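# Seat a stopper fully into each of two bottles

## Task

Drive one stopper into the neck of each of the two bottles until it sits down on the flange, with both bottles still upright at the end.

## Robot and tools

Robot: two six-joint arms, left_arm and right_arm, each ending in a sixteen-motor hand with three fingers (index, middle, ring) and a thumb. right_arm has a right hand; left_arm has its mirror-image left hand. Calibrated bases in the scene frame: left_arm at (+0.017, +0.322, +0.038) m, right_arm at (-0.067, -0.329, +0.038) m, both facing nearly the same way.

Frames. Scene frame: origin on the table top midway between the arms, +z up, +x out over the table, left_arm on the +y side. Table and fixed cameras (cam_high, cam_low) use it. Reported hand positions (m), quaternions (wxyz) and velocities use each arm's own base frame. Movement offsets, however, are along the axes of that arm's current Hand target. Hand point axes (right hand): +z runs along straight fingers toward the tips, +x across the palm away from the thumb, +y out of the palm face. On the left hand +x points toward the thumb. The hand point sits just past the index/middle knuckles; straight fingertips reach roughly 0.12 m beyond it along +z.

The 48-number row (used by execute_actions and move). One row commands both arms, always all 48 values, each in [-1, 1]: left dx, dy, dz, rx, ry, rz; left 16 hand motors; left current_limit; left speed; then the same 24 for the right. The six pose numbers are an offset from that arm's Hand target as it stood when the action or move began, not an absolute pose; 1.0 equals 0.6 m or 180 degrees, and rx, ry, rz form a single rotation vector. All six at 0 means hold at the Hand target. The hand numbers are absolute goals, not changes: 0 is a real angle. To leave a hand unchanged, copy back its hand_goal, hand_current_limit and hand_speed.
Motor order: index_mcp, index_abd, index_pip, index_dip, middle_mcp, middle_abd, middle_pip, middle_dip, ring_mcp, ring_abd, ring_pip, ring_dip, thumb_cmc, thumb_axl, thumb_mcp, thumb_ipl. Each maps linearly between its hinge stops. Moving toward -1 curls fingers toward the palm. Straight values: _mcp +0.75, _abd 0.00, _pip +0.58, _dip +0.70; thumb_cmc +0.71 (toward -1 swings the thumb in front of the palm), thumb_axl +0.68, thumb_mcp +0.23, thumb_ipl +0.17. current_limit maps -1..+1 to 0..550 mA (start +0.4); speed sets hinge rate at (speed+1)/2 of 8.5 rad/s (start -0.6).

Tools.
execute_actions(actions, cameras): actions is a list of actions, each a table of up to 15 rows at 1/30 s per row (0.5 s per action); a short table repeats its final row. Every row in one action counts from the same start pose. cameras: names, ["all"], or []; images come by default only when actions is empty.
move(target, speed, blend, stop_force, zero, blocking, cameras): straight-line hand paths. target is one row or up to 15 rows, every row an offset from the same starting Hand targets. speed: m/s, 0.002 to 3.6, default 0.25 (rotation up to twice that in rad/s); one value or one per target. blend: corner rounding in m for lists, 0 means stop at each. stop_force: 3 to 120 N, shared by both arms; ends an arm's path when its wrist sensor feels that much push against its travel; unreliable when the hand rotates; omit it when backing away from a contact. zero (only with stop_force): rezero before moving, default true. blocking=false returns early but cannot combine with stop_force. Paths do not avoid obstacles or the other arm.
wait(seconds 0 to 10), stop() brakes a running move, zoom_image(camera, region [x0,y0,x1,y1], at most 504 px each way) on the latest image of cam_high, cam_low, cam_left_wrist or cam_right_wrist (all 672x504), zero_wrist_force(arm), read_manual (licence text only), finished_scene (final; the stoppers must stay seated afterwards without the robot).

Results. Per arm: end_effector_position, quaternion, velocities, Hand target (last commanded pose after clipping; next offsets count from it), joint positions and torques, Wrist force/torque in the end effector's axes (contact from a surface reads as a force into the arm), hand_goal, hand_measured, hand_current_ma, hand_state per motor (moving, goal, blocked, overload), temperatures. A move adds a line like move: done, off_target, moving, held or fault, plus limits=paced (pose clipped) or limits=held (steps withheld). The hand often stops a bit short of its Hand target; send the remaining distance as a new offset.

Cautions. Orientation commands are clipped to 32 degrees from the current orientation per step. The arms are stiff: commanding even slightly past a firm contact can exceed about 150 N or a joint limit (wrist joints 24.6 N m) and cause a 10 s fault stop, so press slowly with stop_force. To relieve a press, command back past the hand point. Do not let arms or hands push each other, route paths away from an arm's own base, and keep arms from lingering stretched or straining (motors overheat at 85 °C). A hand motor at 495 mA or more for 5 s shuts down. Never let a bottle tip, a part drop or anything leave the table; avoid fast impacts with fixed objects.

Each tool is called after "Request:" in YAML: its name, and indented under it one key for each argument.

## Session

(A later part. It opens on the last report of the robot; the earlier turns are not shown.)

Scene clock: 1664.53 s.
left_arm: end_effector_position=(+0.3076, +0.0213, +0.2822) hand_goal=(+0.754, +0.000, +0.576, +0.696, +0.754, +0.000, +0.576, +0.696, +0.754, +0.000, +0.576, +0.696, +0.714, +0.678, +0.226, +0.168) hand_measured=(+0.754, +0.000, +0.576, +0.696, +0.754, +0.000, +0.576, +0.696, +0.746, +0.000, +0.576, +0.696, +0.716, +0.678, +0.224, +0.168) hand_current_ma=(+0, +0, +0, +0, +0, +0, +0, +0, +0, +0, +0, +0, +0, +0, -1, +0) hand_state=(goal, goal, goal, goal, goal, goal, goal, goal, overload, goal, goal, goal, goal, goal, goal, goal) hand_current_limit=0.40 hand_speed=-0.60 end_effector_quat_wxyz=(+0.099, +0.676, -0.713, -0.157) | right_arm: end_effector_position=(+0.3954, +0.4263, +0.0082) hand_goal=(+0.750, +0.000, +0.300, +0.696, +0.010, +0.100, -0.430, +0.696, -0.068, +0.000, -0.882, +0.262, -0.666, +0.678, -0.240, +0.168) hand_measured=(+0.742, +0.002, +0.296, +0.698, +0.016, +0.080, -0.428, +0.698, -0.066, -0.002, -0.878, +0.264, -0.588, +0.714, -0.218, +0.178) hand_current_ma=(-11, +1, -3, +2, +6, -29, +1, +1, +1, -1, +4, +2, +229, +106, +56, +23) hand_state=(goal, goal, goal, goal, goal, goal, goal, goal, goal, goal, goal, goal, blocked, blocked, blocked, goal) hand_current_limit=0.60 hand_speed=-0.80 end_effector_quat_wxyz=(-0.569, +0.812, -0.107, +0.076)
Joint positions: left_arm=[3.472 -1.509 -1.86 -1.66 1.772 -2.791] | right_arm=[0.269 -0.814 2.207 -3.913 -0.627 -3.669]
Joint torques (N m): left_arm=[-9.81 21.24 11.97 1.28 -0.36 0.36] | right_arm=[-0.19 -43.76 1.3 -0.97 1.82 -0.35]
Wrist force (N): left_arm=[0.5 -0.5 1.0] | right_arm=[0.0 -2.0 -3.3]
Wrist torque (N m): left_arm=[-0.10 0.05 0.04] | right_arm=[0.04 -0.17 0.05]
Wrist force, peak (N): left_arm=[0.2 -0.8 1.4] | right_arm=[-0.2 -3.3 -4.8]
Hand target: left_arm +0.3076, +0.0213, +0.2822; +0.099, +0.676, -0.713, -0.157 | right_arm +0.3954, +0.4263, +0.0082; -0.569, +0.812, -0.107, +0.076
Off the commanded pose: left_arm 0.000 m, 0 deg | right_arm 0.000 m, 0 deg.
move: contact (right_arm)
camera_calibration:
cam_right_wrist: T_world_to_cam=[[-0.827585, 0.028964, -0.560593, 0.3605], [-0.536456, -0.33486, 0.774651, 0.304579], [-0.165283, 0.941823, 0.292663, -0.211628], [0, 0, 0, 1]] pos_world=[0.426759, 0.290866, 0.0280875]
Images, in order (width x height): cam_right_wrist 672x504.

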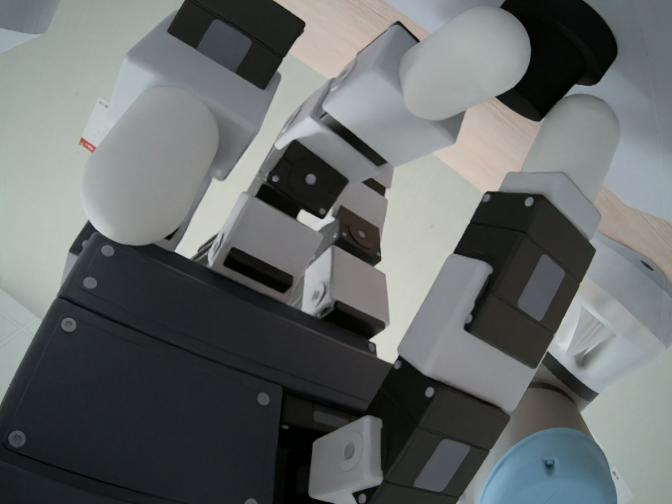

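Request:
move:
  target: [0,0,0,0,0,0, 0.754,0,0.576,0.696,0.754,0,0.576,0.696,0.754,0,0.576,0.696,0.714,0.678,0.226,0.168,0.4,-0.6, 0,0,0,0,0,0, 0.338,-0.1,-0.431,0.696,0.338,0.1,-0.431,0.696,-0.068,0,-0.883,0.261,-0.666,0.678,0.0,0.168,0.5,-0.8]

Request:
move:
  target: [0,0,0,0,0,0, 0.754,0,0.576,0.696,0.754,0,0.576,0.696,0.754,0,0.576,0.696,0.714,0.678,0.226,0.168,0.4,-0.6, -0.0075,-0.0110,0.0122,0,0,0, 0.338,-0.1,-0.431,0.696,0.338,0.1,-0.431,0.696,-0.068,0,-0.883,0.261,-0.666,0.678,0.0,0.168,0.5,-0.8]
  speed: 0.03
  cameras: ["cam_right_wrist"]

Request:
zoom_image:
  camera: "cam_right_wrist"
  region: [422, 0, 672, 200]

Scene clock: 1681.77 s.
left_arm: end_effector_position=(+0.3076, +0.0213, +0.2822) hand_goal=(+0.754, +0.000, +0.576, +0.696, +0.754, +0.000, +0.576, +0.696, +0.754, +0.000, +0.576, +0.696, +0.714, +0.678, +0.226, +0.168) hand_measured=(+0.754, +0.000, +0.576, +0.696, +0.754, +0.000, +0.576, +0.696, +0.746, +0.000, +0.576, +0.696, +0.716, +0.678, +0.224, +0.168) hand_current_ma=(+0, +0, +0, +0, +0, +0, +0, +0, +0, +0, +0, +0, +0, +0, -1, +0) hand_state=(goal, goal, goal, goal, goal, goal, goal, goal, overload, goal, goal, goal, goal, goal, goal, goal) hand_current_limit=0.40 hand_speed=-0.60 end_effector_quat_wxyz=(+0.099, +0.676, -0.713, -0.157) | right_arm: end_effector_position=(+0.3954, +0.4263, +0.0082) hand_goal=(+0.338, -0.100, -0.430, +0.696, +0.338, +0.100, -0.430, +0.696, -0.068, +0.000, -0.882, +0.262, -0.666, +0.678, +0.000, +0.168) hand_measured=(+0.336, -0.098, -0.426, +0.700, +0.126, +0.090, -0.478, +0.668, -0.066, -0.002, -0.878, +0.264, -0.662, +0.680, -0.002, +0.170) hand_current_ma=(-1, +1, +4, +3, -412, -12, -117, -55, +1, -1, +4, +2, +4, +3, -2, +1) hand_state=(goal, goal, goal, goal, blocked, goal, blocked, blocked, goal, goal, goal, goal, goal, goal, goal, goal) hand_current_limit=0.50 hand_speed=-0.80 end_effector_quat_wxyz=(-0.569, +0.812, -0.107, +0.076)
Joint positions: left_arm=[3.472 -1.509 -1.86 -1.66 1.772 -2.791] | right_arm=[0.269 -0.814 2.207 -3.913 -0.627 -3.669]
Joint torques (N m): left_arm=[-9.15 20.16 12.58 1.32 -0.2 0.36] | right_arm=[-1.11 -38.85 0.48 -1.21 1.91 -0.46]
Wrist force (N): left_arm=[0.5 -0.3 0.9] | right_arm=[2.5 -3.3 -3.9]
Wrist torque (N m): left_arm=[-0.05 0.05 0.03] | right_arm=[0.07 -0.16 -0.05]
Wrist force, peak (N): left_arm=[0.2 -1.2 1.2] | right_arm=[2.6 -6.5 -3.0]
Hand target: left_arm +0.3076, +0.0213, +0.2822; +0.099, +0.676, -0.713, -0.157 | right_arm +0.3954, +0.4263, +0.0082; -0.569, +0.812, -0.107, +0.076
Off the commanded pose: left_arm 0.000 m, 0 deg | right_arm 0.000 m, 0 deg.
move: done

Scene clock: 1682.50 s.
left_arm: end_effector_position=(+0.3076, +0.0213, +0.2822) hand_goal=(+0.754, +0.000, +0.576, +0.696, +0.754, +0.000, +0.576, +0.696, +0.754, +0.000, +0.576, +0.696, +0.714, +0.678, +0.226, +0.168) hand_measured=(+0.754, +0.000, +0.576, +0.696, +0.754, +0.000, +0.576, +0.696, +0.746, +0.000, +0.576, +0.696, +0.716, +0.678, +0.224, +0.168) hand_current_ma=(+0, +0, +0, +0, +0, +0, +0, +0, +0, +0, +0, +0, +0, +0, -1, +0) hand_state=(goal, goal, goal, goal, goal, goal, goal, goal, overload, goal, goal, goal, goal, goal, goal, goal) hand_current_limit=0.40 hand_speed=-0.60 end_effector_quat_wxyz=(+0.099, +0.676, -0.713, -0.157) | right_arm: end_effector_position=(+0.3934, +0.4364, +0.0120) hand_goal=(+0.338, -0.100, -0.430, +0.696, +0.338, +0.100, -0.430, +0.696, -0.068, +0.000, -0.882, +0.262, -0.666, +0.678, +0.000, +0.168) hand_measured=(+0.336, -0.098, -0.426, +0.700, +0.128, +0.090, -0.488, +0.662, -0.066, -0.002, -0.878, +0.264, -0.662, +0.680, -0.002, +0.170) hand_current_ma=(-2, +1, +4, +3, -412, -12, -148, -75, +1, -1, +4, +2, +4, +3, -2, +1) hand_state=(goal, goal, goal, goal, blocked, goal, blocked, blocked, goal, goal, goal, goal, goal, goal, goal, goal) hand_current_limit=0.50 hand_speed=-0.80 end_effector_quat_wxyz=(-0.569, +0.812, -0.107, +0.076) end_effector_velocity=(+0.001, -0.001, +0.000) end_effector_angular_velocity=(-0.001, -0.005, +0.001)
Joint positions: left_arm=[3.472 -1.509 -1.86 -1.66 1.772 -2.791] | right_arm=[0.294 -0.819 2.193 -3.913 -0.647 -3.645]
Joint velocities: left_arm=[within noise] | right_arm=[-0.002 0 0 0 0.002 -0.006]
Joint torques (N m): left_arm=[-10.74 20.07 12.13 1.45 -0.47 0.31] | right_arm=[-9.81 -35.94 -0.51 -2.8 2.41 -1.39]
Wrist force (N): left_arm=[0.5 -0.8 0.6] | right_arm=[3.4 -4.8 -3.6]
Wrist torque (N m): left_arm=[-0.10 0.04 0.06] | right_arm=[-0.02 -0.22 -0.16]
Wrist force, peak (N): left_arm=[0.3 -0.7 1.2] | right_arm=[2.9 -4.9 -3.9]
Hand target: left_arm +0.3076, +0.0213, +0.2822; +0.099, +0.676, -0.713, -0.157 | right_arm +0.3934, +0.4363, +0.0119; -0.569, +0.812, -0.107, +0.076
Off the commanded pose: left_arm 0.000 m, 0 deg | right_arm 0.000 m, 0 deg.
move: done
camera_calibration:
cam_right_wrist: T_world_to_cam=[[-0.827571, 0.0288842, -0.560618, 0.360645], [-0.536453, -0.334879, 0.774645, 0.304026], [-0.165364, 0.941818, 0.292631, -0.222518], [0, 0, 0, 1]] pos_world=[0.424758, 0.300966, 0.0317876]
Images, in order (width x height): cam_right_wrist 672x504.

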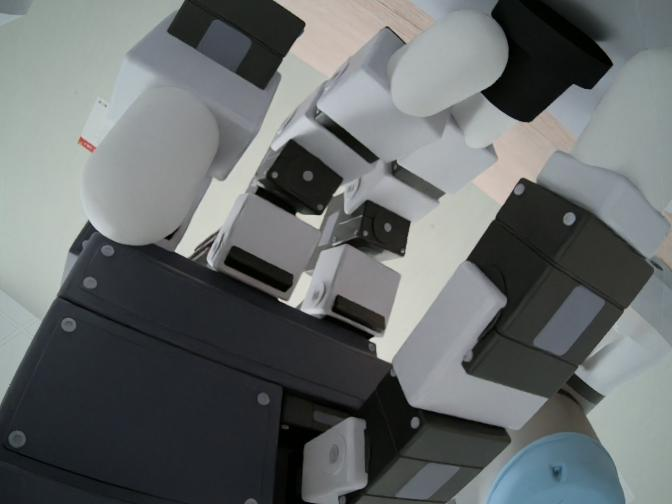

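Scaled by 2.016 from the camera's 672x504 image, which has a finer 960x720 frame.

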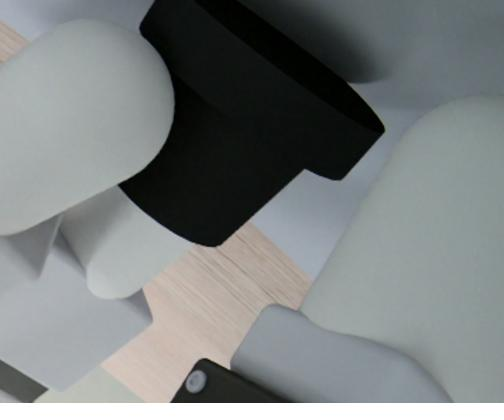

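Request:
execute_actions:
  actions: []
  cameras: ["cam_high","cam_left_wrist","cam_low"]

Request:
zoom_image:
  camera: "cam_high"
  region: [330, 145, 380, 195]

Request:
zoom_image:
  camera: "cam_left_wrist"
  region: [100, 200, 300, 400]

Request:
zoom_image:
  camera: "cam_low"
  region: [350, 210, 450, 310]

Scene clock: 1696.20 s.
left_arm: end_effector_position=(+0.3076, +0.0213, +0.2822) hand_goal=(+0.754, +0.000, +0.576, +0.696, +0.754, +0.000, +0.576, +0.696, +0.754, +0.000, +0.576, +0.696, +0.714, +0.678, +0.226, +0.168) hand_measured=(+0.754, +0.000, +0.576, +0.696, +0.754, +0.000, +0.576, +0.696, +0.746, +0.000, +0.576, +0.696, +0.716, +0.678, +0.224, +0.168) hand_current_ma=(+0, +0, +0, +0, +0, +0, +0, +0, +0, +0, +0, +0, +0, +0, -1, +0) hand_state=(goal, goal, goal, goal, goal, goal, goal, goal, overload, goal, goal, goal, goal, goal, goal, goal) hand_current_limit=0.40 hand_speed=-0.60 end_effector_quat_wxyz=(+0.099, +0.676, -0.713, -0.157) | right_arm: end_effector_position=(+0.3934, +0.4363, +0.0119) hand_goal=(+0.338, -0.100, -0.430, +0.696, +0.338, +0.100, -0.430, +0.696, -0.068, +0.000, -0.882, +0.262, -0.666, +0.678, +0.000, +0.168) hand_measured=(+0.336, -0.098, -0.426, +0.700, +0.130, +0.090, -0.488, +0.660, -0.066, -0.002, -0.878, +0.264, -0.662, +0.680, -0.002, +0.170) hand_current_ma=(-2, +1, +4, +3, -412, -12, -148, -76, +1, -1, +4, +2, +4, +3, -2, +1) hand_state=(goal, goal, goal, goal, blocked, goal, blocked, blocked, goal, goal, goal, goal, goal, goal, goal, goal) hand_current_limit=0.50 hand_speed=-0.80 end_effector_quat_wxyz=(-0.569, +0.812, -0.107, +0.076)
Joint positions: left_arm=[3.472 -1.509 -1.86 -1.66 1.772 -2.791] | right_arm=[0.293 -0.819 2.193 -3.913 -0.646 -3.645]
Joint velocities: within noise
Joint torques (N m): left_arm=[-10.69 20.77 12.54 1.49 -0.16 0.3] | right_arm=[-11.86 -26.28 3.18 -1.29 2.86 -1.09]
Motor temperatures (°C): left_arm=[26 27 26 29 27 32] | right_arm=[24 25 24 38 32 30]
Wrist force (N): left_arm=[0.3 -0.7 1.2] | right_arm=[3.3 -4.7 -3.5]
Wrist torque (N m): left_arm=[-0.12 0.07 0.03] | right_arm=[-0.01 -0.20 -0.15]
Wrist force, peak (N): left_arm=[0.3 -0.9 1.2] | right_arm=[3.0 -5.1 -3.9]
Hand target: left_arm +0.3076, +0.0213, +0.2822; +0.099, +0.676, -0.713, -0.157 | right_arm +0.3934, +0.4363, +0.0119; -0.569, +0.812, -0.107, +0.076
Off the commanded pose: left_arm 0.000 m, 0 deg | right_arm 0.000 m, 0 deg.
camera_calibration:
cam_left_wrist: T_world_to_cam=[[0.667166, 0.716978, -0.202067, -0.191715], [0.709641, -0.529269, 0.465064, -0.378905], [0.226493, -0.45367, -0.861907, 0.306698], [0, 0, 0, 1]] pos_world=[0.327327, 0.0760529, 0.401821]
Images, in order (width x height): cam_high 672x504, cam_low 672x504, cam_left_wrist 672x504.

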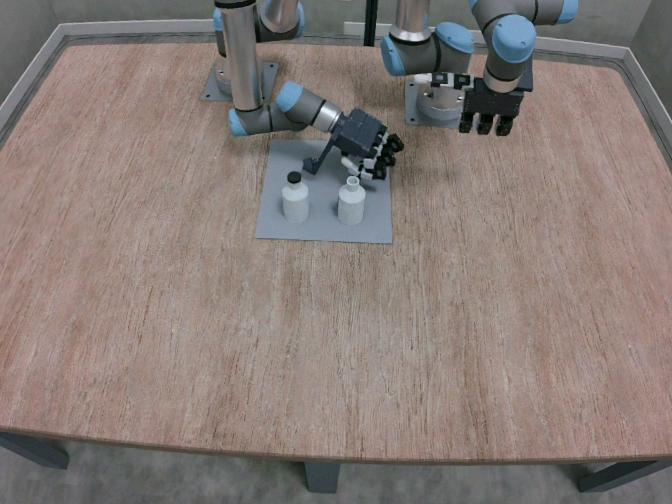

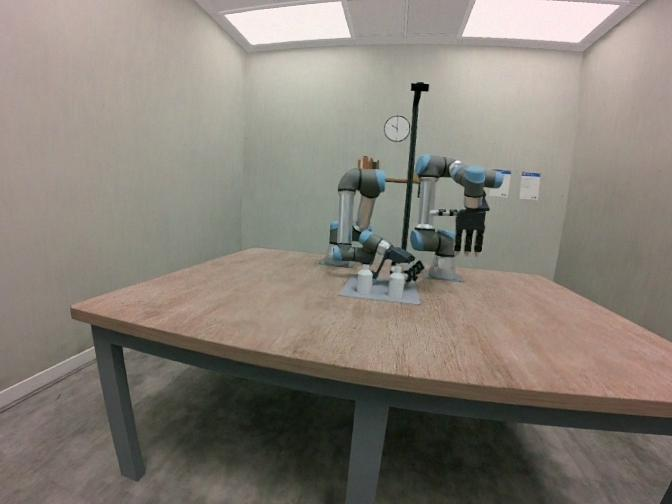

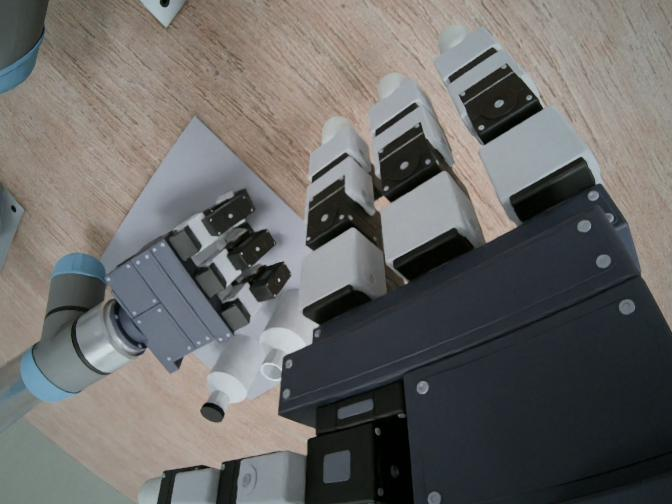

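Scaled by 10.080.

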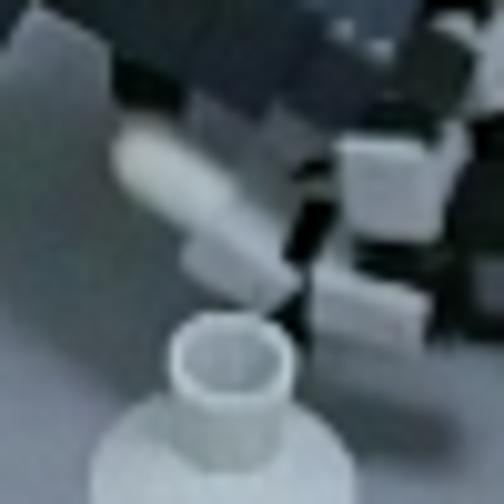

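Scaled by 2.520 from the camera's 672x504 image, which has a finer 960x720 frame.

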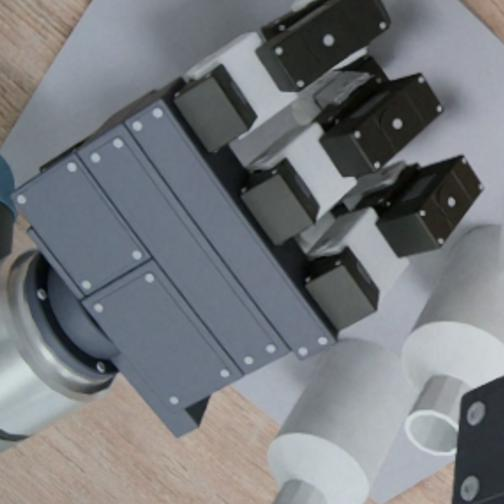

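Scaled by 5.040.

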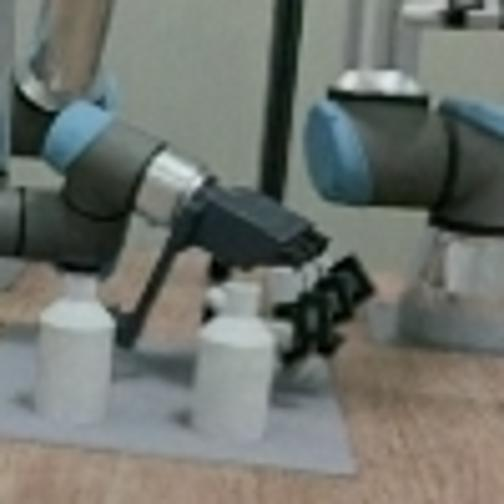

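Request:
move:
  target: [0,0,0,0,0,0, 0.754,0,0.576,0.696,0.754,0,0.576,0.696,0.754,0,0.576,0.696,0.714,0.678,0.226,0.168,0.4,-0.6, 0,0,0,0,0,0, 0.338,-0.1,-0.431,0.696,0.12,0.1,-0.46,0.68,-0.068,0,-0.883,0.261,-0.666,0.678,0.0,0.168,0.5,-0.9]
  cameras: ["cam_right_wrist"]

Request:
zoom_image:
  camera: "cam_right_wrist"
  region: [422, 0, 672, 200]

Scene clock: 1711.87 s.
left_arm: end_effector_position=(+0.3076, +0.0213, +0.2822) hand_goal=(+0.754, +0.000, +0.576, +0.696, +0.754, +0.000, +0.576, +0.696, +0.754, +0.000, +0.576, +0.696, +0.714, +0.678, +0.226, +0.168) hand_measured=(+0.754, +0.000, +0.576, +0.696, +0.754, +0.000, +0.576, +0.696, +0.746, +0.000, +0.576, +0.696, +0.716, +0.678, +0.224, +0.168) hand_current_ma=(+0, +0, +0, +0, +0, +0, +0, +0, +0, +0, +0, +0, +0, +0, -1, +0) hand_state=(goal, goal, goal, goal, goal, goal, goal, goal, overload, goal, goal, goal, goal, goal, goal, goal) hand_current_limit=0.40 hand_speed=-0.60 end_effector_quat_wxyz=(+0.099, +0.676, -0.713, -0.157) | right_arm: end_effector_position=(+0.3934, +0.4363, +0.0119) hand_goal=(+0.338, -0.100, -0.430, +0.696, +0.120, +0.100, -0.460, +0.680, -0.068, +0.000, -0.882, +0.262, -0.666, +0.678, +0.000, +0.168) hand_measured=(+0.336, -0.098, -0.426, +0.700, +0.106, +0.094, -0.492, +0.658, -0.066, -0.002, -0.878, +0.264, -0.662, +0.680, -0.002, +0.170) hand_current_ma=(-2, +1, +4, +3, -23, -7, -65, -39, +1, -1, +4, +2, +4, +3, -2, +1) hand_state=(goal, goal, goal, goal, goal, goal, blocked, blocked, goal, goal, goal, goal, goal, goal, goal, goal) hand_current_limit=0.50 hand_speed=-0.90 end_effector_quat_wxyz=(-0.569, +0.812, -0.107, +0.075)
Joint positions: left_arm=[3.472 -1.509 -1.86 -1.66 1.772 -2.791] | right_arm=[0.293 -0.819 2.193 -3.913 -0.646 -3.645]
Joint torques (N m): left_arm=[-9.4 21.82 12.04 1.63 -0.31 0.11] | right_arm=[-11.38 -29.31 -0.08 -1.36 2.45 -1.24]
Wrist force (N): left_arm=[0.5 -0.7 0.9] | right_arm=[1.3 -1.8 -1.3]
Wrist torque (N m): left_arm=[-0.11 0.05 0.04] | right_arm=[0.10 -0.19 -0.05]
Wrist force, peak (N): left_arm=[0.3 -0.8 1.3] | right_arm=[3.0 -5.1 -4.0]
Hand target: left_arm +0.3076, +0.0213, +0.2822; +0.099, +0.676, -0.713, -0.157 | right_arm +0.3934, +0.4363, +0.0119; -0.569, +0.812, -0.107, +0.076
Off the commanded pose: left_arm 0.000 m, 0 deg | right_arm 0.000 m, 0 deg.
move: done
camera_calibration:
cam_right_wrist: T_world_to_cam=[[-0.827585, 0.028964, -0.560593, 0.360629], [-0.536456, -0.33486, 0.774651, 0.303988], [-0.165283, 0.941823, 0.292663, -0.22246], [0, 0, 0, 1]] pos_world=[0.424759, 0.300866, 0.0317875]
Images, in order (width x height): cam_right_wrist 672x504.

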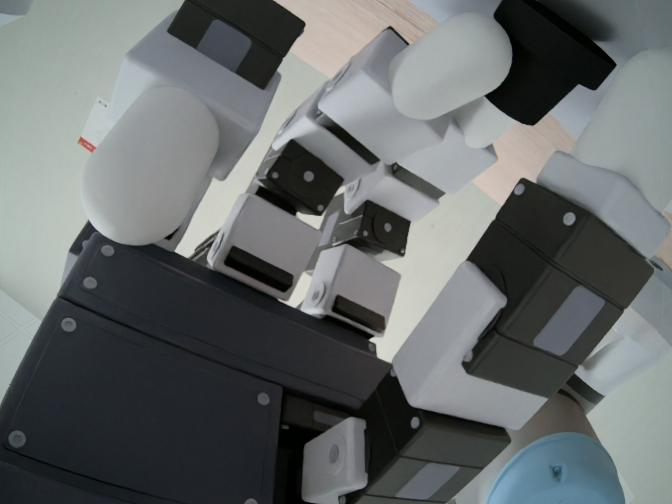

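Scaled by 2.016 from the camera's 672x504 image, which has a finer 960x720 frame.

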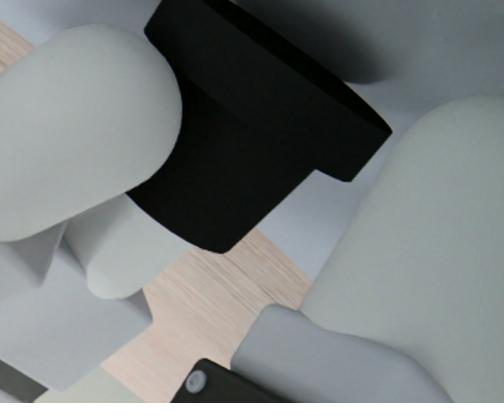

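Request:
move:
  target: [0,0,0,0,0,0, 0.754,0,0.576,0.696,0.754,0,0.576,0.696,0.754,0,0.576,0.696,0.714,0.678,0.226,0.168,0.4,-0.6, 0,-0.0235,-0.0086,0,0,0, 0.338,-0.1,-0.431,0.696,0.106,0.094,-0.48,0.67,-0.068,0,-0.883,0.261,-0.666,0.678,0.0,0.168,0.5,-0.9]
  speed: 0.03
  cameras: ["cam_right_wrist"]

Request:
zoom_image:
  camera: "cam_right_wrist"
  region: [422, 0, 672, 200]

Scene clock: 1725.20 s.
left_arm: end_effector_position=(+0.3076, +0.0213, +0.2822) hand_goal=(+0.754, +0.000, +0.576, +0.696, +0.754, +0.000, +0.576, +0.696, +0.754, +0.000, +0.576, +0.696, +0.714, +0.678, +0.226, +0.168) hand_measured=(+0.754, +0.000, +0.576, +0.696, +0.754, +0.000, +0.576, +0.696, +0.746, +0.000, +0.576, +0.696, +0.716, +0.678, +0.224, +0.168) hand_current_ma=(+0, +0, +0, +0, +0, +0, +0, +0, +0, +0, +0, +0, +0, +0, -1, +0) hand_state=(goal, goal, goal, goal, goal, goal, goal, goal, overload, goal, goal, goal, goal, goal, goal, goal) hand_current_limit=0.40 hand_speed=-0.60 end_effector_quat_wxyz=(+0.099, +0.676, -0.713, -0.157) | right_arm: end_effector_position=(+0.3933, +0.4362, +0.0270) hand_goal=(+0.338, -0.100, -0.430, +0.696, +0.106, +0.094, -0.480, +0.670, -0.068, +0.000, -0.882, +0.262, -0.666, +0.678, +0.000, +0.168) hand_measured=(+0.336, -0.098, -0.426, +0.700, +0.100, +0.094, -0.480, +0.668, -0.066, -0.002, -0.878, +0.264, -0.662, +0.680, -0.002, +0.170) hand_current_ma=(-2, +1, +4, +3, -7, +0, +0, -2, +1, -1, +4, +2, +4, +3, -2, +1) hand_state=(goal, goal, goal, goal, goal, goal, goal, goal, goal, goal, goal, goal, goal, goal, goal, goal) hand_current_limit=0.50 hand_speed=-0.90 end_effector_quat_wxyz=(-0.569, +0.812, -0.107, +0.075) end_effector_velocity=(+0.001, +0.000, -0.001) end_effector_angular_velocity=(+0.001, -0.003, +0.000)
Joint positions: left_arm=[3.472 -1.509 -1.86 -1.66 1.772 -2.791] | right_arm=[0.293 -0.861 2.201 -3.878 -0.646 -3.645]
Joint velocities: left_arm=[within noise] | right_arm=[0 0.003 -0.001 -0.005 0 0]
Joint torques (N m): left_arm=[-9.44 22.18 11.87 1.69 -0.26 -0.12] | right_arm=[-12.36 -27.19 -6.63 -3.87 2.3 -0.66]
Wrist force (N): left_arm=[0.4 -1.0 0.9] | right_arm=[0.1 -0.1 -0.5]
Wrist torque (N m): left_arm=[-0.14 0.06 0.04] | right_arm=[0.23 -0.13 -0.06]
Wrist force, peak (N): left_arm=[0.4 -0.6 1.3] | right_arm=[1.3 -1.5 -1.9]
Hand target: left_arm +0.3076, +0.0213, +0.2822; +0.099, +0.676, -0.713, -0.157 | right_arm +0.3934, +0.4362, +0.0269; -0.569, +0.812, -0.107, +0.076
Off the commanded pose: left_arm 0.000 m, 0 deg | right_arm 0.000 m, 0 deg.
move: done
camera_calibration:
cam_right_wrist: T_world_to_cam=[[-0.827671, 0.0289943, -0.560464, 0.369063], [-0.536358, -0.334781, 0.774753, 0.292265], [-0.165169, 0.94185, 0.29264, -0.226811], [0, 0, 0, 1]] pos_world=[0.424759, 0.300766, 0.046787]
Images, in order (width x height): cam_right_wrist 672x504.

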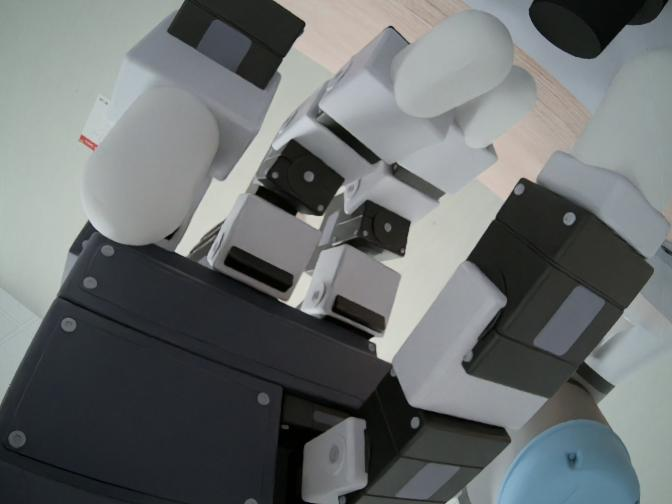

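Scaled by 2.016 from the camera's 672x504 image, which has a finer 960x720 frame.

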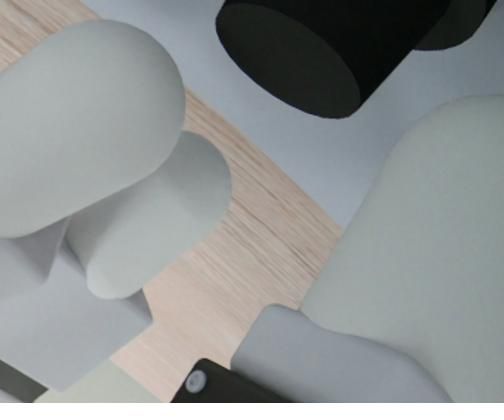

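Request:
move:
  target:
    - [0,0,0,0,0,0, 0.754,0,0.576,0.696,0.754,0,0.576,0.696,0.754,0,0.576,0.696,0.714,0.678,0.226,0.168,0.4,-0.6, 0,0,0,0,0,0, 0.338,-0.1,-0.431,0.696,0.338,0.1,-0.431,0.696,-0.068,0,-0.883,0.261,-0.666,0.678,0.0,0.168,0.5,-0.6]
    - [0,0,0,0,0,0, 0.754,0,0.576,0.696,0.754,0,0.576,0.696,0.754,0,0.576,0.696,0.714,0.678,0.226,0.168,0.4,-0.6, 0.0095,0.0033,-0.0090,0,0,0, 0.338,-0.1,-0.431,0.696,0.338,0.1,-0.431,0.696,-0.068,0,-0.883,0.261,-0.666,0.678,0.0,0.168,0.5,-0.6]
    - [0,0,0,0,0,0, 0.754,0,0.576,0.696,0.754,0,0.576,0.696,0.754,0,0.576,0.696,0.714,0.678,0.226,0.168,0.4,-0.6, 0.0095,0.0291,0.0004,0,0,0, 0.338,-0.1,-0.431,0.696,0.338,0.1,-0.431,0.696,-0.068,0,-0.883,0.261,-0.666,0.678,0.0,0.168,0.5,-0.6]
  speed: 0.05
  cameras: ["cam_right_wrist"]

Request:
zoom_image:
  camera: "cam_right_wrist"
  region: [422, 0, 672, 200]

Scene clock: 1740.30 s.
left_arm: end_effector_position=(+0.3076, +0.0213, +0.2822) hand_goal=(+0.754, +0.000, +0.576, +0.696, +0.754, +0.000, +0.576, +0.696, +0.754, +0.000, +0.576, +0.696, +0.714, +0.678, +0.226, +0.168) hand_measured=(+0.754, +0.000, +0.576, +0.696, +0.754, +0.000, +0.576, +0.696, +0.746, +0.000, +0.576, +0.696, +0.716, +0.678, +0.224, +0.168) hand_current_ma=(+0, +0, +0, +0, +0, +0, +0, +0, +0, +0, +0, +0, +0, +0, -1, +0) hand_state=(goal, goal, goal, goal, goal, goal, goal, goal, overload, goal, goal, goal, goal, goal, goal, goal) hand_current_limit=0.40 hand_speed=-0.60 end_effector_quat_wxyz=(+0.099, +0.676, -0.713, -0.157) | right_arm: end_effector_position=(+0.3975, +0.4292, +0.0104) hand_goal=(+0.338, -0.100, -0.430, +0.696, +0.338, +0.100, -0.430, +0.696, -0.068, +0.000, -0.882, +0.262, -0.666, +0.678, +0.000, +0.168) hand_measured=(+0.336, -0.098, -0.426, +0.700, +0.328, +0.096, -0.432, +0.694, -0.066, -0.002, -0.878, +0.264, -0.662, +0.680, -0.002, +0.170) hand_current_ma=(-2, +1, +4, +3, -14, -2, -1, -2, +1, -1, +4, +2, +3, +3, -2, +1) hand_state=(goal, goal, goal, goal, goal, goal, goal, goal, goal, goal, goal, goal, goal, goal, goal, goal) hand_current_limit=0.50 hand_speed=-0.60 end_effector_quat_wxyz=(-0.569, +0.812, -0.107, +0.076)
Joint positions: left_arm=[3.472 -1.509 -1.86 -1.66 1.772 -2.791] | right_arm=[0.275 -0.818 2.198 -3.904 -0.631 -3.663]
Joint torques (N m): left_arm=[-9.34 23.47 12.36 1.88 0.02 -0.17] | right_arm=[11.84 -43.35 -1.75 -0.65 -1.16 1.34]
Wrist force (N): left_arm=[0.4 -0.6 1.2] | right_arm=[0.5 -0.2 -0.5]
Wrist torque (N m): left_arm=[-0.12 0.05 0.04] | right_arm=[0.21 -0.18 0.03]
Wrist force, peak (N): left_arm=[0.6 -0.6 1.2] | right_arm=[0.4 -0.8 -1.3]
Hand target: left_arm +0.3076, +0.0213, +0.2822; +0.099, +0.676, -0.713, -0.157 | right_arm +0.3974, +0.4292, +0.0105; -0.569, +0.812, -0.107, +0.076
Off the commanded pose: left_arm 0.000 m, 0 deg | right_arm 0.000 m, 0 deg.
move: done
camera_calibration:
cam_right_wrist: T_world_to_cam=[[-0.82751, 0.0290106, -0.560701, 0.363344], [-0.536571, -0.334857, 0.774572, 0.305022], [-0.165284, 0.941822, 0.292664, -0.214656], [0, 0, 0, 1]] pos_world=[0.428858, 0.293766, 0.030288]
Images, in order (width x height): cam_right_wrist 672x504.

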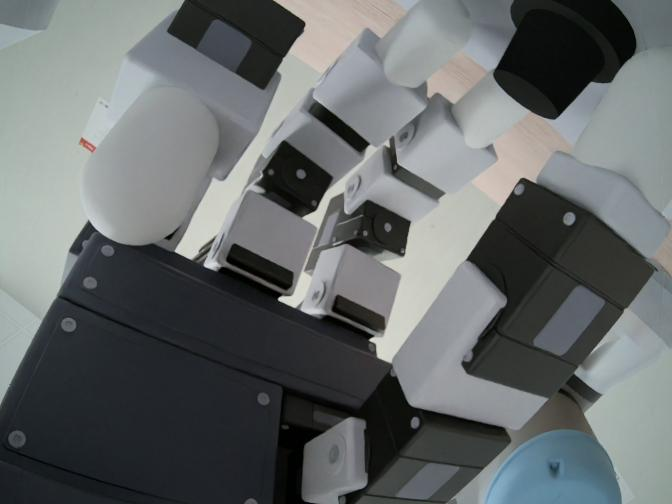

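Scaled by 2.016 from the camera's 672x504 image, which has a finer 960x720 frame.

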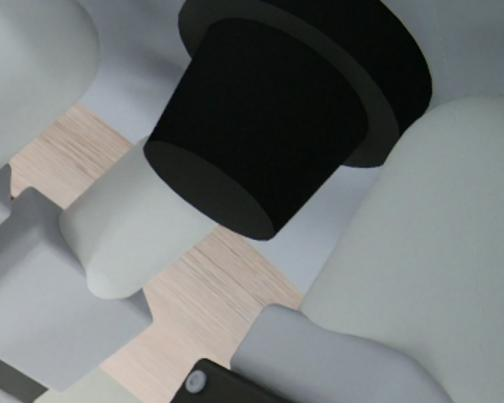

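Request:
move:
  target: [0,0,0,0,0,0, 0.754,0,0.576,0.696,0.754,0,0.576,0.696,0.754,0,0.576,0.696,0.714,0.678,0.226,0.168,0.4,-0.6, -0.0013,-0.0017,0.0045,0,0,0, -0.02,-0.1,-0.431,0.696,0.0,0.1,-0.431,0.696,-0.068,0,-0.883,0.261,-0.68,0.678,-0.26,0.168,0.66,-0.88]
  speed: 0.03
  cameras: ["cam_right_wrist"]

Request:
zoom_image:
  camera: "cam_right_wrist"
  region: [422, 0, 672, 200]

Scene clock: 1748.10 s.
left_arm: end_effector_position=(+0.3076, +0.0213, +0.2822) hand_goal=(+0.754, +0.000, +0.576, +0.696, +0.754, +0.000, +0.576, +0.696, +0.754, +0.000, +0.576, +0.696, +0.714, +0.678, +0.226, +0.168) hand_measured=(+0.754, +0.000, +0.576, +0.696, +0.754, +0.000, +0.576, +0.696, +0.746, +0.000, +0.576, +0.696, +0.716, +0.678, +0.224, +0.168) hand_current_ma=(+0, +0, +0, +0, +0, +0, +0, +0, +0, +0, +0, +0, +0, +0, -1, +0) hand_state=(goal, goal, goal, goal, goal, goal, goal, goal, overload, goal, goal, goal, goal, goal, goal, goal) hand_current_limit=0.40 hand_speed=-0.60 end_effector_quat_wxyz=(+0.099, +0.676, -0.713, -0.157) | right_arm: end_effector_position=(+0.3974, +0.4323, +0.0105) hand_goal=(-0.020, -0.100, -0.430, +0.696, +0.000, +0.100, -0.430, +0.696, -0.068, +0.000, -0.882, +0.262, -0.680, +0.678, -0.260, +0.168) hand_measured=(+0.040, -0.092, -0.414, +0.704, +0.106, +0.094, -0.418, +0.700, -0.066, -0.002, -0.878, +0.264, -0.678, +0.680, -0.116, +0.192) hand_current_ma=(+172, +10, +26, +9, +370, -6, +16, +4, +1, -1, +4, +2, +2, +2, +457, +67) hand_state=(blocked, goal, goal, goal, blocked, goal, goal, goal, goal, goal, goal, goal, goal, goal, blocked, blocked) hand_current_limit=0.66 hand_speed=-0.88 end_effector_quat_wxyz=(-0.569, +0.812, -0.107, +0.075)
Joint positions: left_arm=[3.472 -1.509 -1.86 -1.66 1.772 -2.791] | right_arm=[0.282 -0.816 2.192 -3.906 -0.637 -3.657]
Joint torques (N m): left_arm=[-8.76 24.03 12.61 2.01 -0.02 -0.2] | right_arm=[-10.18 -30.68 -1.85 -2.95 2.16 -1.51]
Wrist force (N): left_arm=[0.3 -0.5 1.2] | right_arm=[0.8 -5.2 -0.8]
Wrist torque (N m): left_arm=[-0.10 0.08 0.02] | right_arm=[0.08 -0.18 -0.11]
Wrist force, peak (N): left_arm=[0.6 -0.7 1.4] | right_arm=[0.8 -5.5 -0.3]
Hand target: left_arm +0.3076, +0.0213, +0.2822; +0.099, +0.676, -0.713, -0.157 | right_arm +0.3974, +0.4322, +0.0105; -0.569, +0.812, -0.107, +0.076
Off the commanded pose: left_arm 0.000 m, 0 deg | right_arm 0.000 m, 0 deg.
move: done
camera_calibration:
cam_right_wrist: T_world_to_cam=[[-0.827571, 0.0288861, -0.560617, 0.363235], [-0.536447, -0.334911, 0.774635, 0.305934], [-0.16538, 0.941807, 0.292658, -0.217452], [0, 0, 0, 1]] pos_world=[0.428758, 0.296766, 0.0302876]
Images, in order (width x height): cam_right_wrist 672x504.

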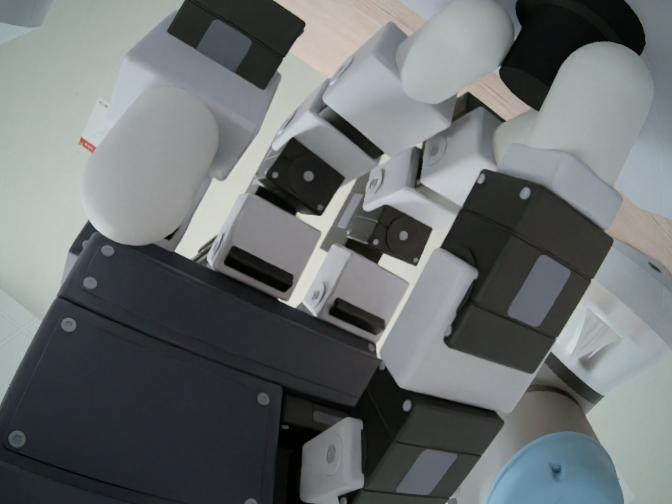

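Scaled by 2.016 from the camera's 672x504 image, which has a finer 960x720 frame.

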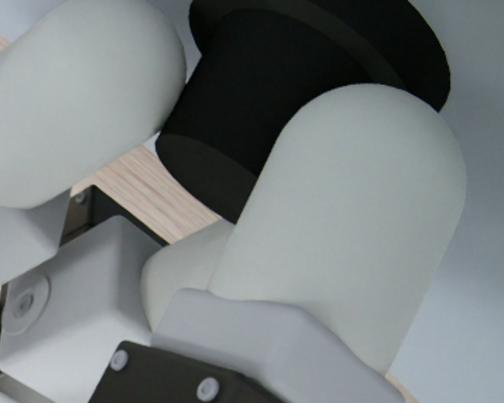

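Request:
move:
  target:
    - [0,0,0,0,0,0, 0.754,0,0.576,0.696,0.754,0,0.576,0.696,0.754,0,0.576,0.696,0.714,0.678,0.226,0.168,0.4,-0.6, 0,-0.1872,-0.0681,0,0,0, -0.02,-0.1,-0.431,0.696,0.0,0.1,-0.431,0.696,-0.068,0,-0.883,0.261,-0.68,0.678,-0.26,0.168,0.66,-0.88]
    - [0,0,0,0,0,0, 0.754,0,0.576,0.696,0.754,0,0.576,0.696,0.754,0,0.576,0.696,0.714,0.678,0.226,0.168,0.4,-0.6, 0.0641,-0.0193,-0.5290,0,-0.3393,-0.1235, -0.02,-0.1,-0.431,0.696,0.0,0.1,-0.431,0.696,-0.068,0,-0.883,0.261,-0.68,0.678,-0.26,0.168,0.66,-0.88]
  speed: [0.1, 0.2]
  blend: [0.02, 0]
  cameras: ["all"]

Request:
zoom_image:
  camera: "cam_right_wrist"
  region: [422, 0, 672, 200]

Scene clock: 1774.90 s.
left_arm: end_effector_position=(+0.3076, +0.0213, +0.2822) hand_goal=(+0.754, +0.000, +0.576, +0.696, +0.754, +0.000, +0.576, +0.696, +0.754, +0.000, +0.576, +0.696, +0.714, +0.678, +0.226, +0.168) hand_measured=(+0.754, +0.000, +0.576, +0.696, +0.754, +0.000, +0.576, +0.696, +0.746, +0.000, +0.576, +0.696, +0.716, +0.678, +0.224, +0.168) hand_current_ma=(+0, +0, +0, +0, +0, +0, +0, +0, +0, +0, +0, +0, +0, +0, -1, +0) hand_state=(goal, goal, goal, goal, goal, goal, goal, goal, overload, goal, goal, goal, goal, goal, goal, goal) hand_current_limit=0.40 hand_speed=-0.60 end_effector_quat_wxyz=(+0.099, +0.676, -0.713, -0.157) | right_arm: end_effector_position=(+0.3581, +0.1380, +0.1298) hand_goal=(-0.020, -0.100, -0.430, +0.696, +0.000, +0.100, -0.430, +0.696, -0.068, +0.000, -0.882, +0.262, -0.680, +0.678, -0.260, +0.168) hand_measured=(+0.036, -0.088, -0.414, +0.704, +0.086, +0.088, -0.408, +0.708, -0.066, -0.002, -0.878, +0.264, -0.670, +0.680, -0.116, +0.198) hand_current_ma=(+158, +13, +27, +9, +283, -16, +38, +16, +1, -1, +4, +2, +12, +2, +457, +88) hand_state=(blocked, goal, goal, goal, blocked, goal, blocked, goal, goal, goal, goal, goal, goal, goal, blocked, blocked) hand_current_limit=0.66 hand_speed=-0.88 end_effector_quat_wxyz=(-0.520, +0.743, +0.346, -0.242)
Joint positions: left_arm=[3.472 -1.509 -1.86 -1.66 1.772 -2.791] | right_arm=[-0.193 -1.29 1.797 -0.902 -1.097 -6.096]
Joint torques (N m): left_arm=[-9.68 23.26 12.14 2.34 0.14 -0.46] | right_arm=[13.31 -38.99 -10.37 -0.84 -1.26 0.1]
Wrist force (N): left_arm=[0.5 -0.3 0.8] | right_arm=[0.2 0.0 -0.6]
Wrist torque (N m): left_arm=[-0.05 0.05 0.04] | right_arm=[0.25 -0.14 -0.08]
Wrist force, peak (N): left_arm=[0.5 -0.5 1.3] | right_arm=[0.8 -5.6 -0.6]
Hand target: left_arm +0.3076, +0.0213, +0.2822; +0.099, +0.676, -0.713, -0.157 | right_arm +0.3581, +0.1380, +0.1298; -0.520, +0.743, +0.346, -0.242
Off the commanded pose: left_arm 0.000 m, 0 deg | right_arm 0.000 m, 0 deg.
move: done
camera_calibration:
cam_left_wrist: T_world_to_cam=[[0.667166, 0.716978, -0.202067, -0.191715], [0.709641, -0.529269, 0.465064, -0.378905], [0.226493, -0.45367, -0.861907, 0.306698], [0, 0, 0, 1]] pos_world=[0.327327, 0.0760529, 0.401821]
cam_right_wrist: T_world_to_cam=[[-0.375872, -0.738172, -0.560199, 0.350211], [0.0758183, -0.626998, 0.775322, -0.0851465], [-0.923565, 0.248949, 0.291638, 0.385472], [0, 0, 0, 1]] pos_world=[0.494099, 0.109167, 0.149786]

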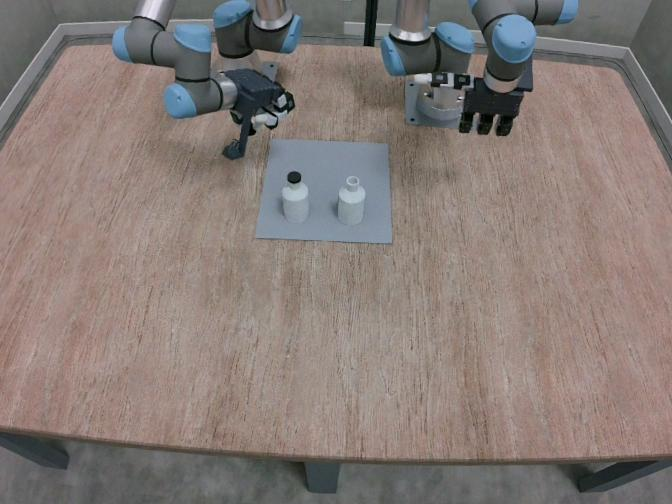

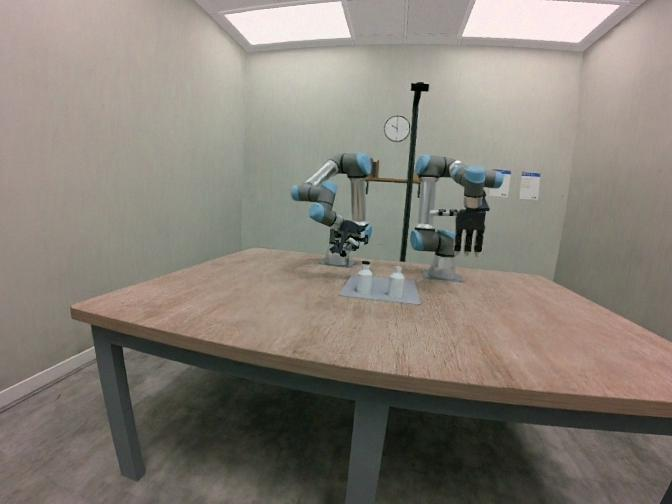

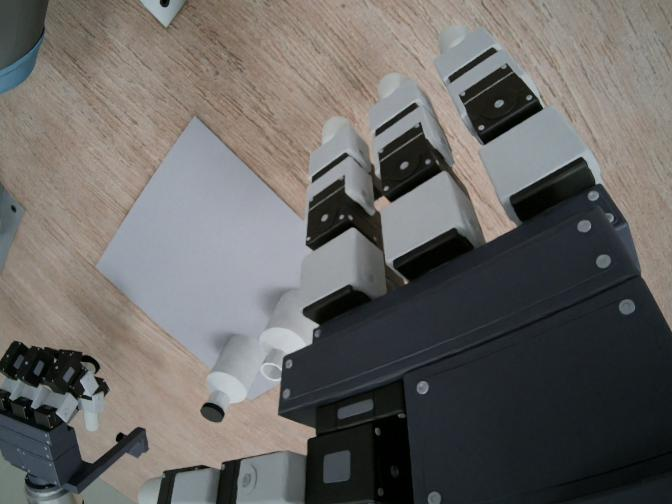

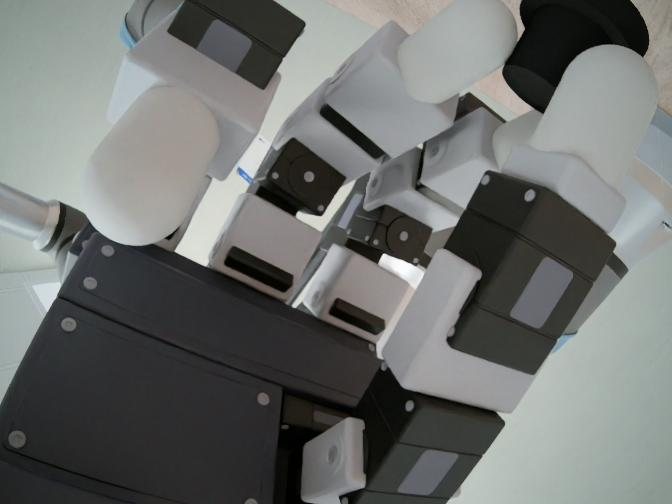

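Scaled by 2.016 from the camera's 672x504 image, which has a finer 960x720 frame.

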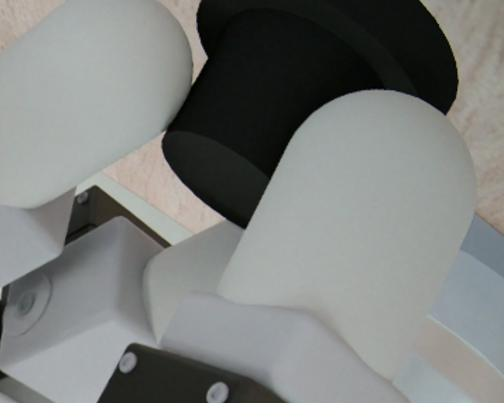

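Request:
execute_actions:
  actions: []
  cameras: ["all"]

Scene clock: 1803.97 s.
left_arm: end_effector_position=(+0.3076, +0.0213, +0.2822) hand_goal=(+0.754, +0.000, +0.576, +0.696, +0.754, +0.000, +0.576, +0.696, +0.754, +0.000, +0.576, +0.696, +0.714, +0.678, +0.226, +0.168) hand_measured=(+0.754, +0.000, +0.576, +0.696, +0.754, +0.000, +0.576, +0.696, +0.746, +0.000, +0.576, +0.696, +0.716, +0.678, +0.224, +0.168) hand_current_ma=(+0, +0, +0, +0, +0, +0, +0, +0, +0, +0, +0, +0, +0, +0, -1, +0) hand_state=(goal, goal, goal, goal, goal, goal, goal, goal, overload, goal, goal, goal, goal, goal, goal, goal) hand_current_limit=0.40 hand_speed=-0.60 end_effector_quat_wxyz=(+0.099, +0.676, -0.713, -0.157) | right_arm: end_effector_position=(+0.3581, +0.1380, +0.1298) hand_goal=(-0.020, -0.100, -0.430, +0.696, +0.000, +0.100, -0.430, +0.696, -0.068, +0.000, -0.882, +0.262, -0.680, +0.678, -0.260, +0.168) hand_measured=(+0.036, -0.088, -0.414, +0.704, +0.086, +0.088, -0.408, +0.708, -0.066, -0.002, -0.878, +0.264, -0.670, +0.680, -0.116, +0.198) hand_current_ma=(+158, +13, +27, +9, +283, -16, +38, +16, +1, -1, +4, +2, +12, +2, +456, +88) hand_state=(blocked, goal, goal, goal, blocked, goal, blocked, goal, goal, goal, goal, goal, goal, goal, blocked, blocked) hand_current_limit=0.66 hand_speed=-0.88 end_effector_quat_wxyz=(-0.520, +0.743, +0.346, -0.242)
Joint positions: left_arm=[3.472 -1.509 -1.86 -1.66 1.772 -2.791] | right_arm=[-0.193 -1.29 1.797 -0.902 -1.098 -6.096]
Joint velocities: within noise
Joint torques (N m): left_arm=[-9.02 24.72 12.75 2.09 0.18 -0.43] | right_arm=[13.4 -39.53 -10.4 0.73 -1.7 -1.59]
Motor temperatures (°C): left_arm=[26 27 26 29 27 31] | right_arm=[24 25 24 38 32 30]
Wrist force (N): left_arm=[0.4 -0.5 1.0] | right_arm=[0.6 0.0 -0.3]
Wrist torque (N m): left_arm=[-0.09 0.07 0.04] | right_arm=[0.22 -0.21 -0.05]
Wrist force, peak (N): left_arm=[0.5 -0.3 1.3] | right_arm=[0.5 -0.1 -0.7]
Hand target: left_arm +0.3076, +0.0213, +0.2822; +0.099, +0.676, -0.713, -0.157 | right_arm +0.3581, +0.1380, +0.1298; -0.520, +0.743, +0.346, -0.242
Off the commanded pose: left_arm 0.000 m, 0 deg | right_arm 0.000 m, 0 deg.
camera_calibration:
cam_left_wrist: T_world_to_cam=[[0.667166, 0.716978, -0.202067, -0.191715], [0.709641, -0.529269, 0.465064, -0.378905], [0.226493, -0.45367, -0.861907, 0.306698], [0, 0, 0, 1]] pos_world=[0.327327, 0.0760529, 0.401821]
cam_right_wrist: T_world_to_cam=[[-0.37557, -0.738343, -0.560176, 0.350077], [0.075968, -0.626914, 0.775376, -0.0852369], [-0.923675, 0.248652, 0.29154, 0.385572], [0, 0, 0, 1]] pos_world=[0.494097, 0.109168, 0.149786]

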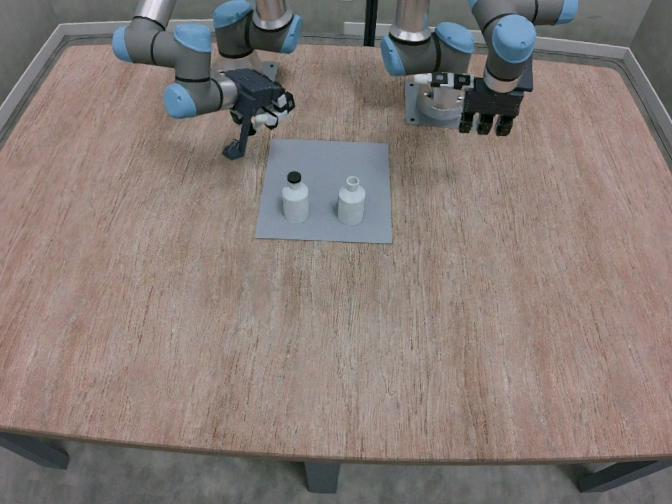

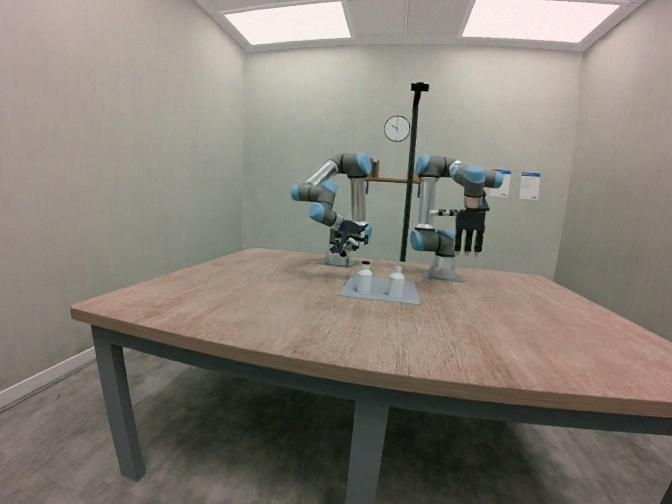

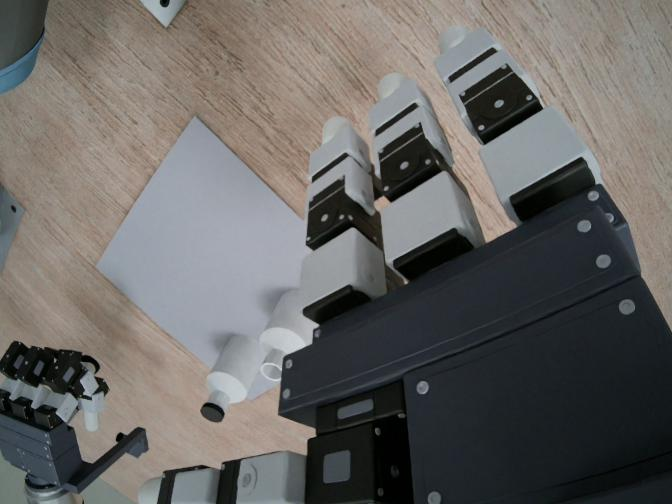

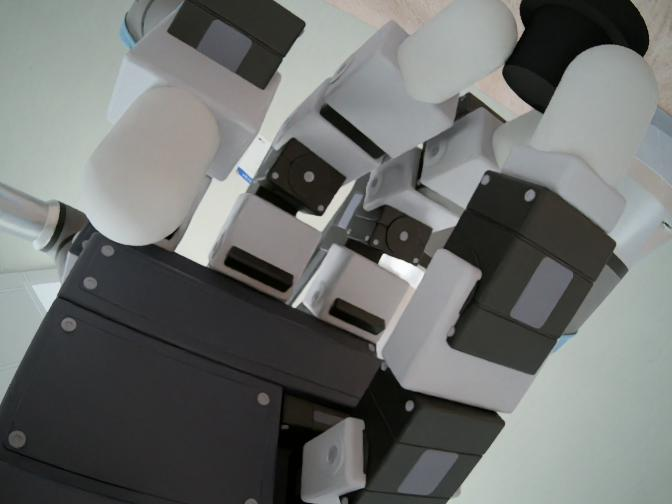

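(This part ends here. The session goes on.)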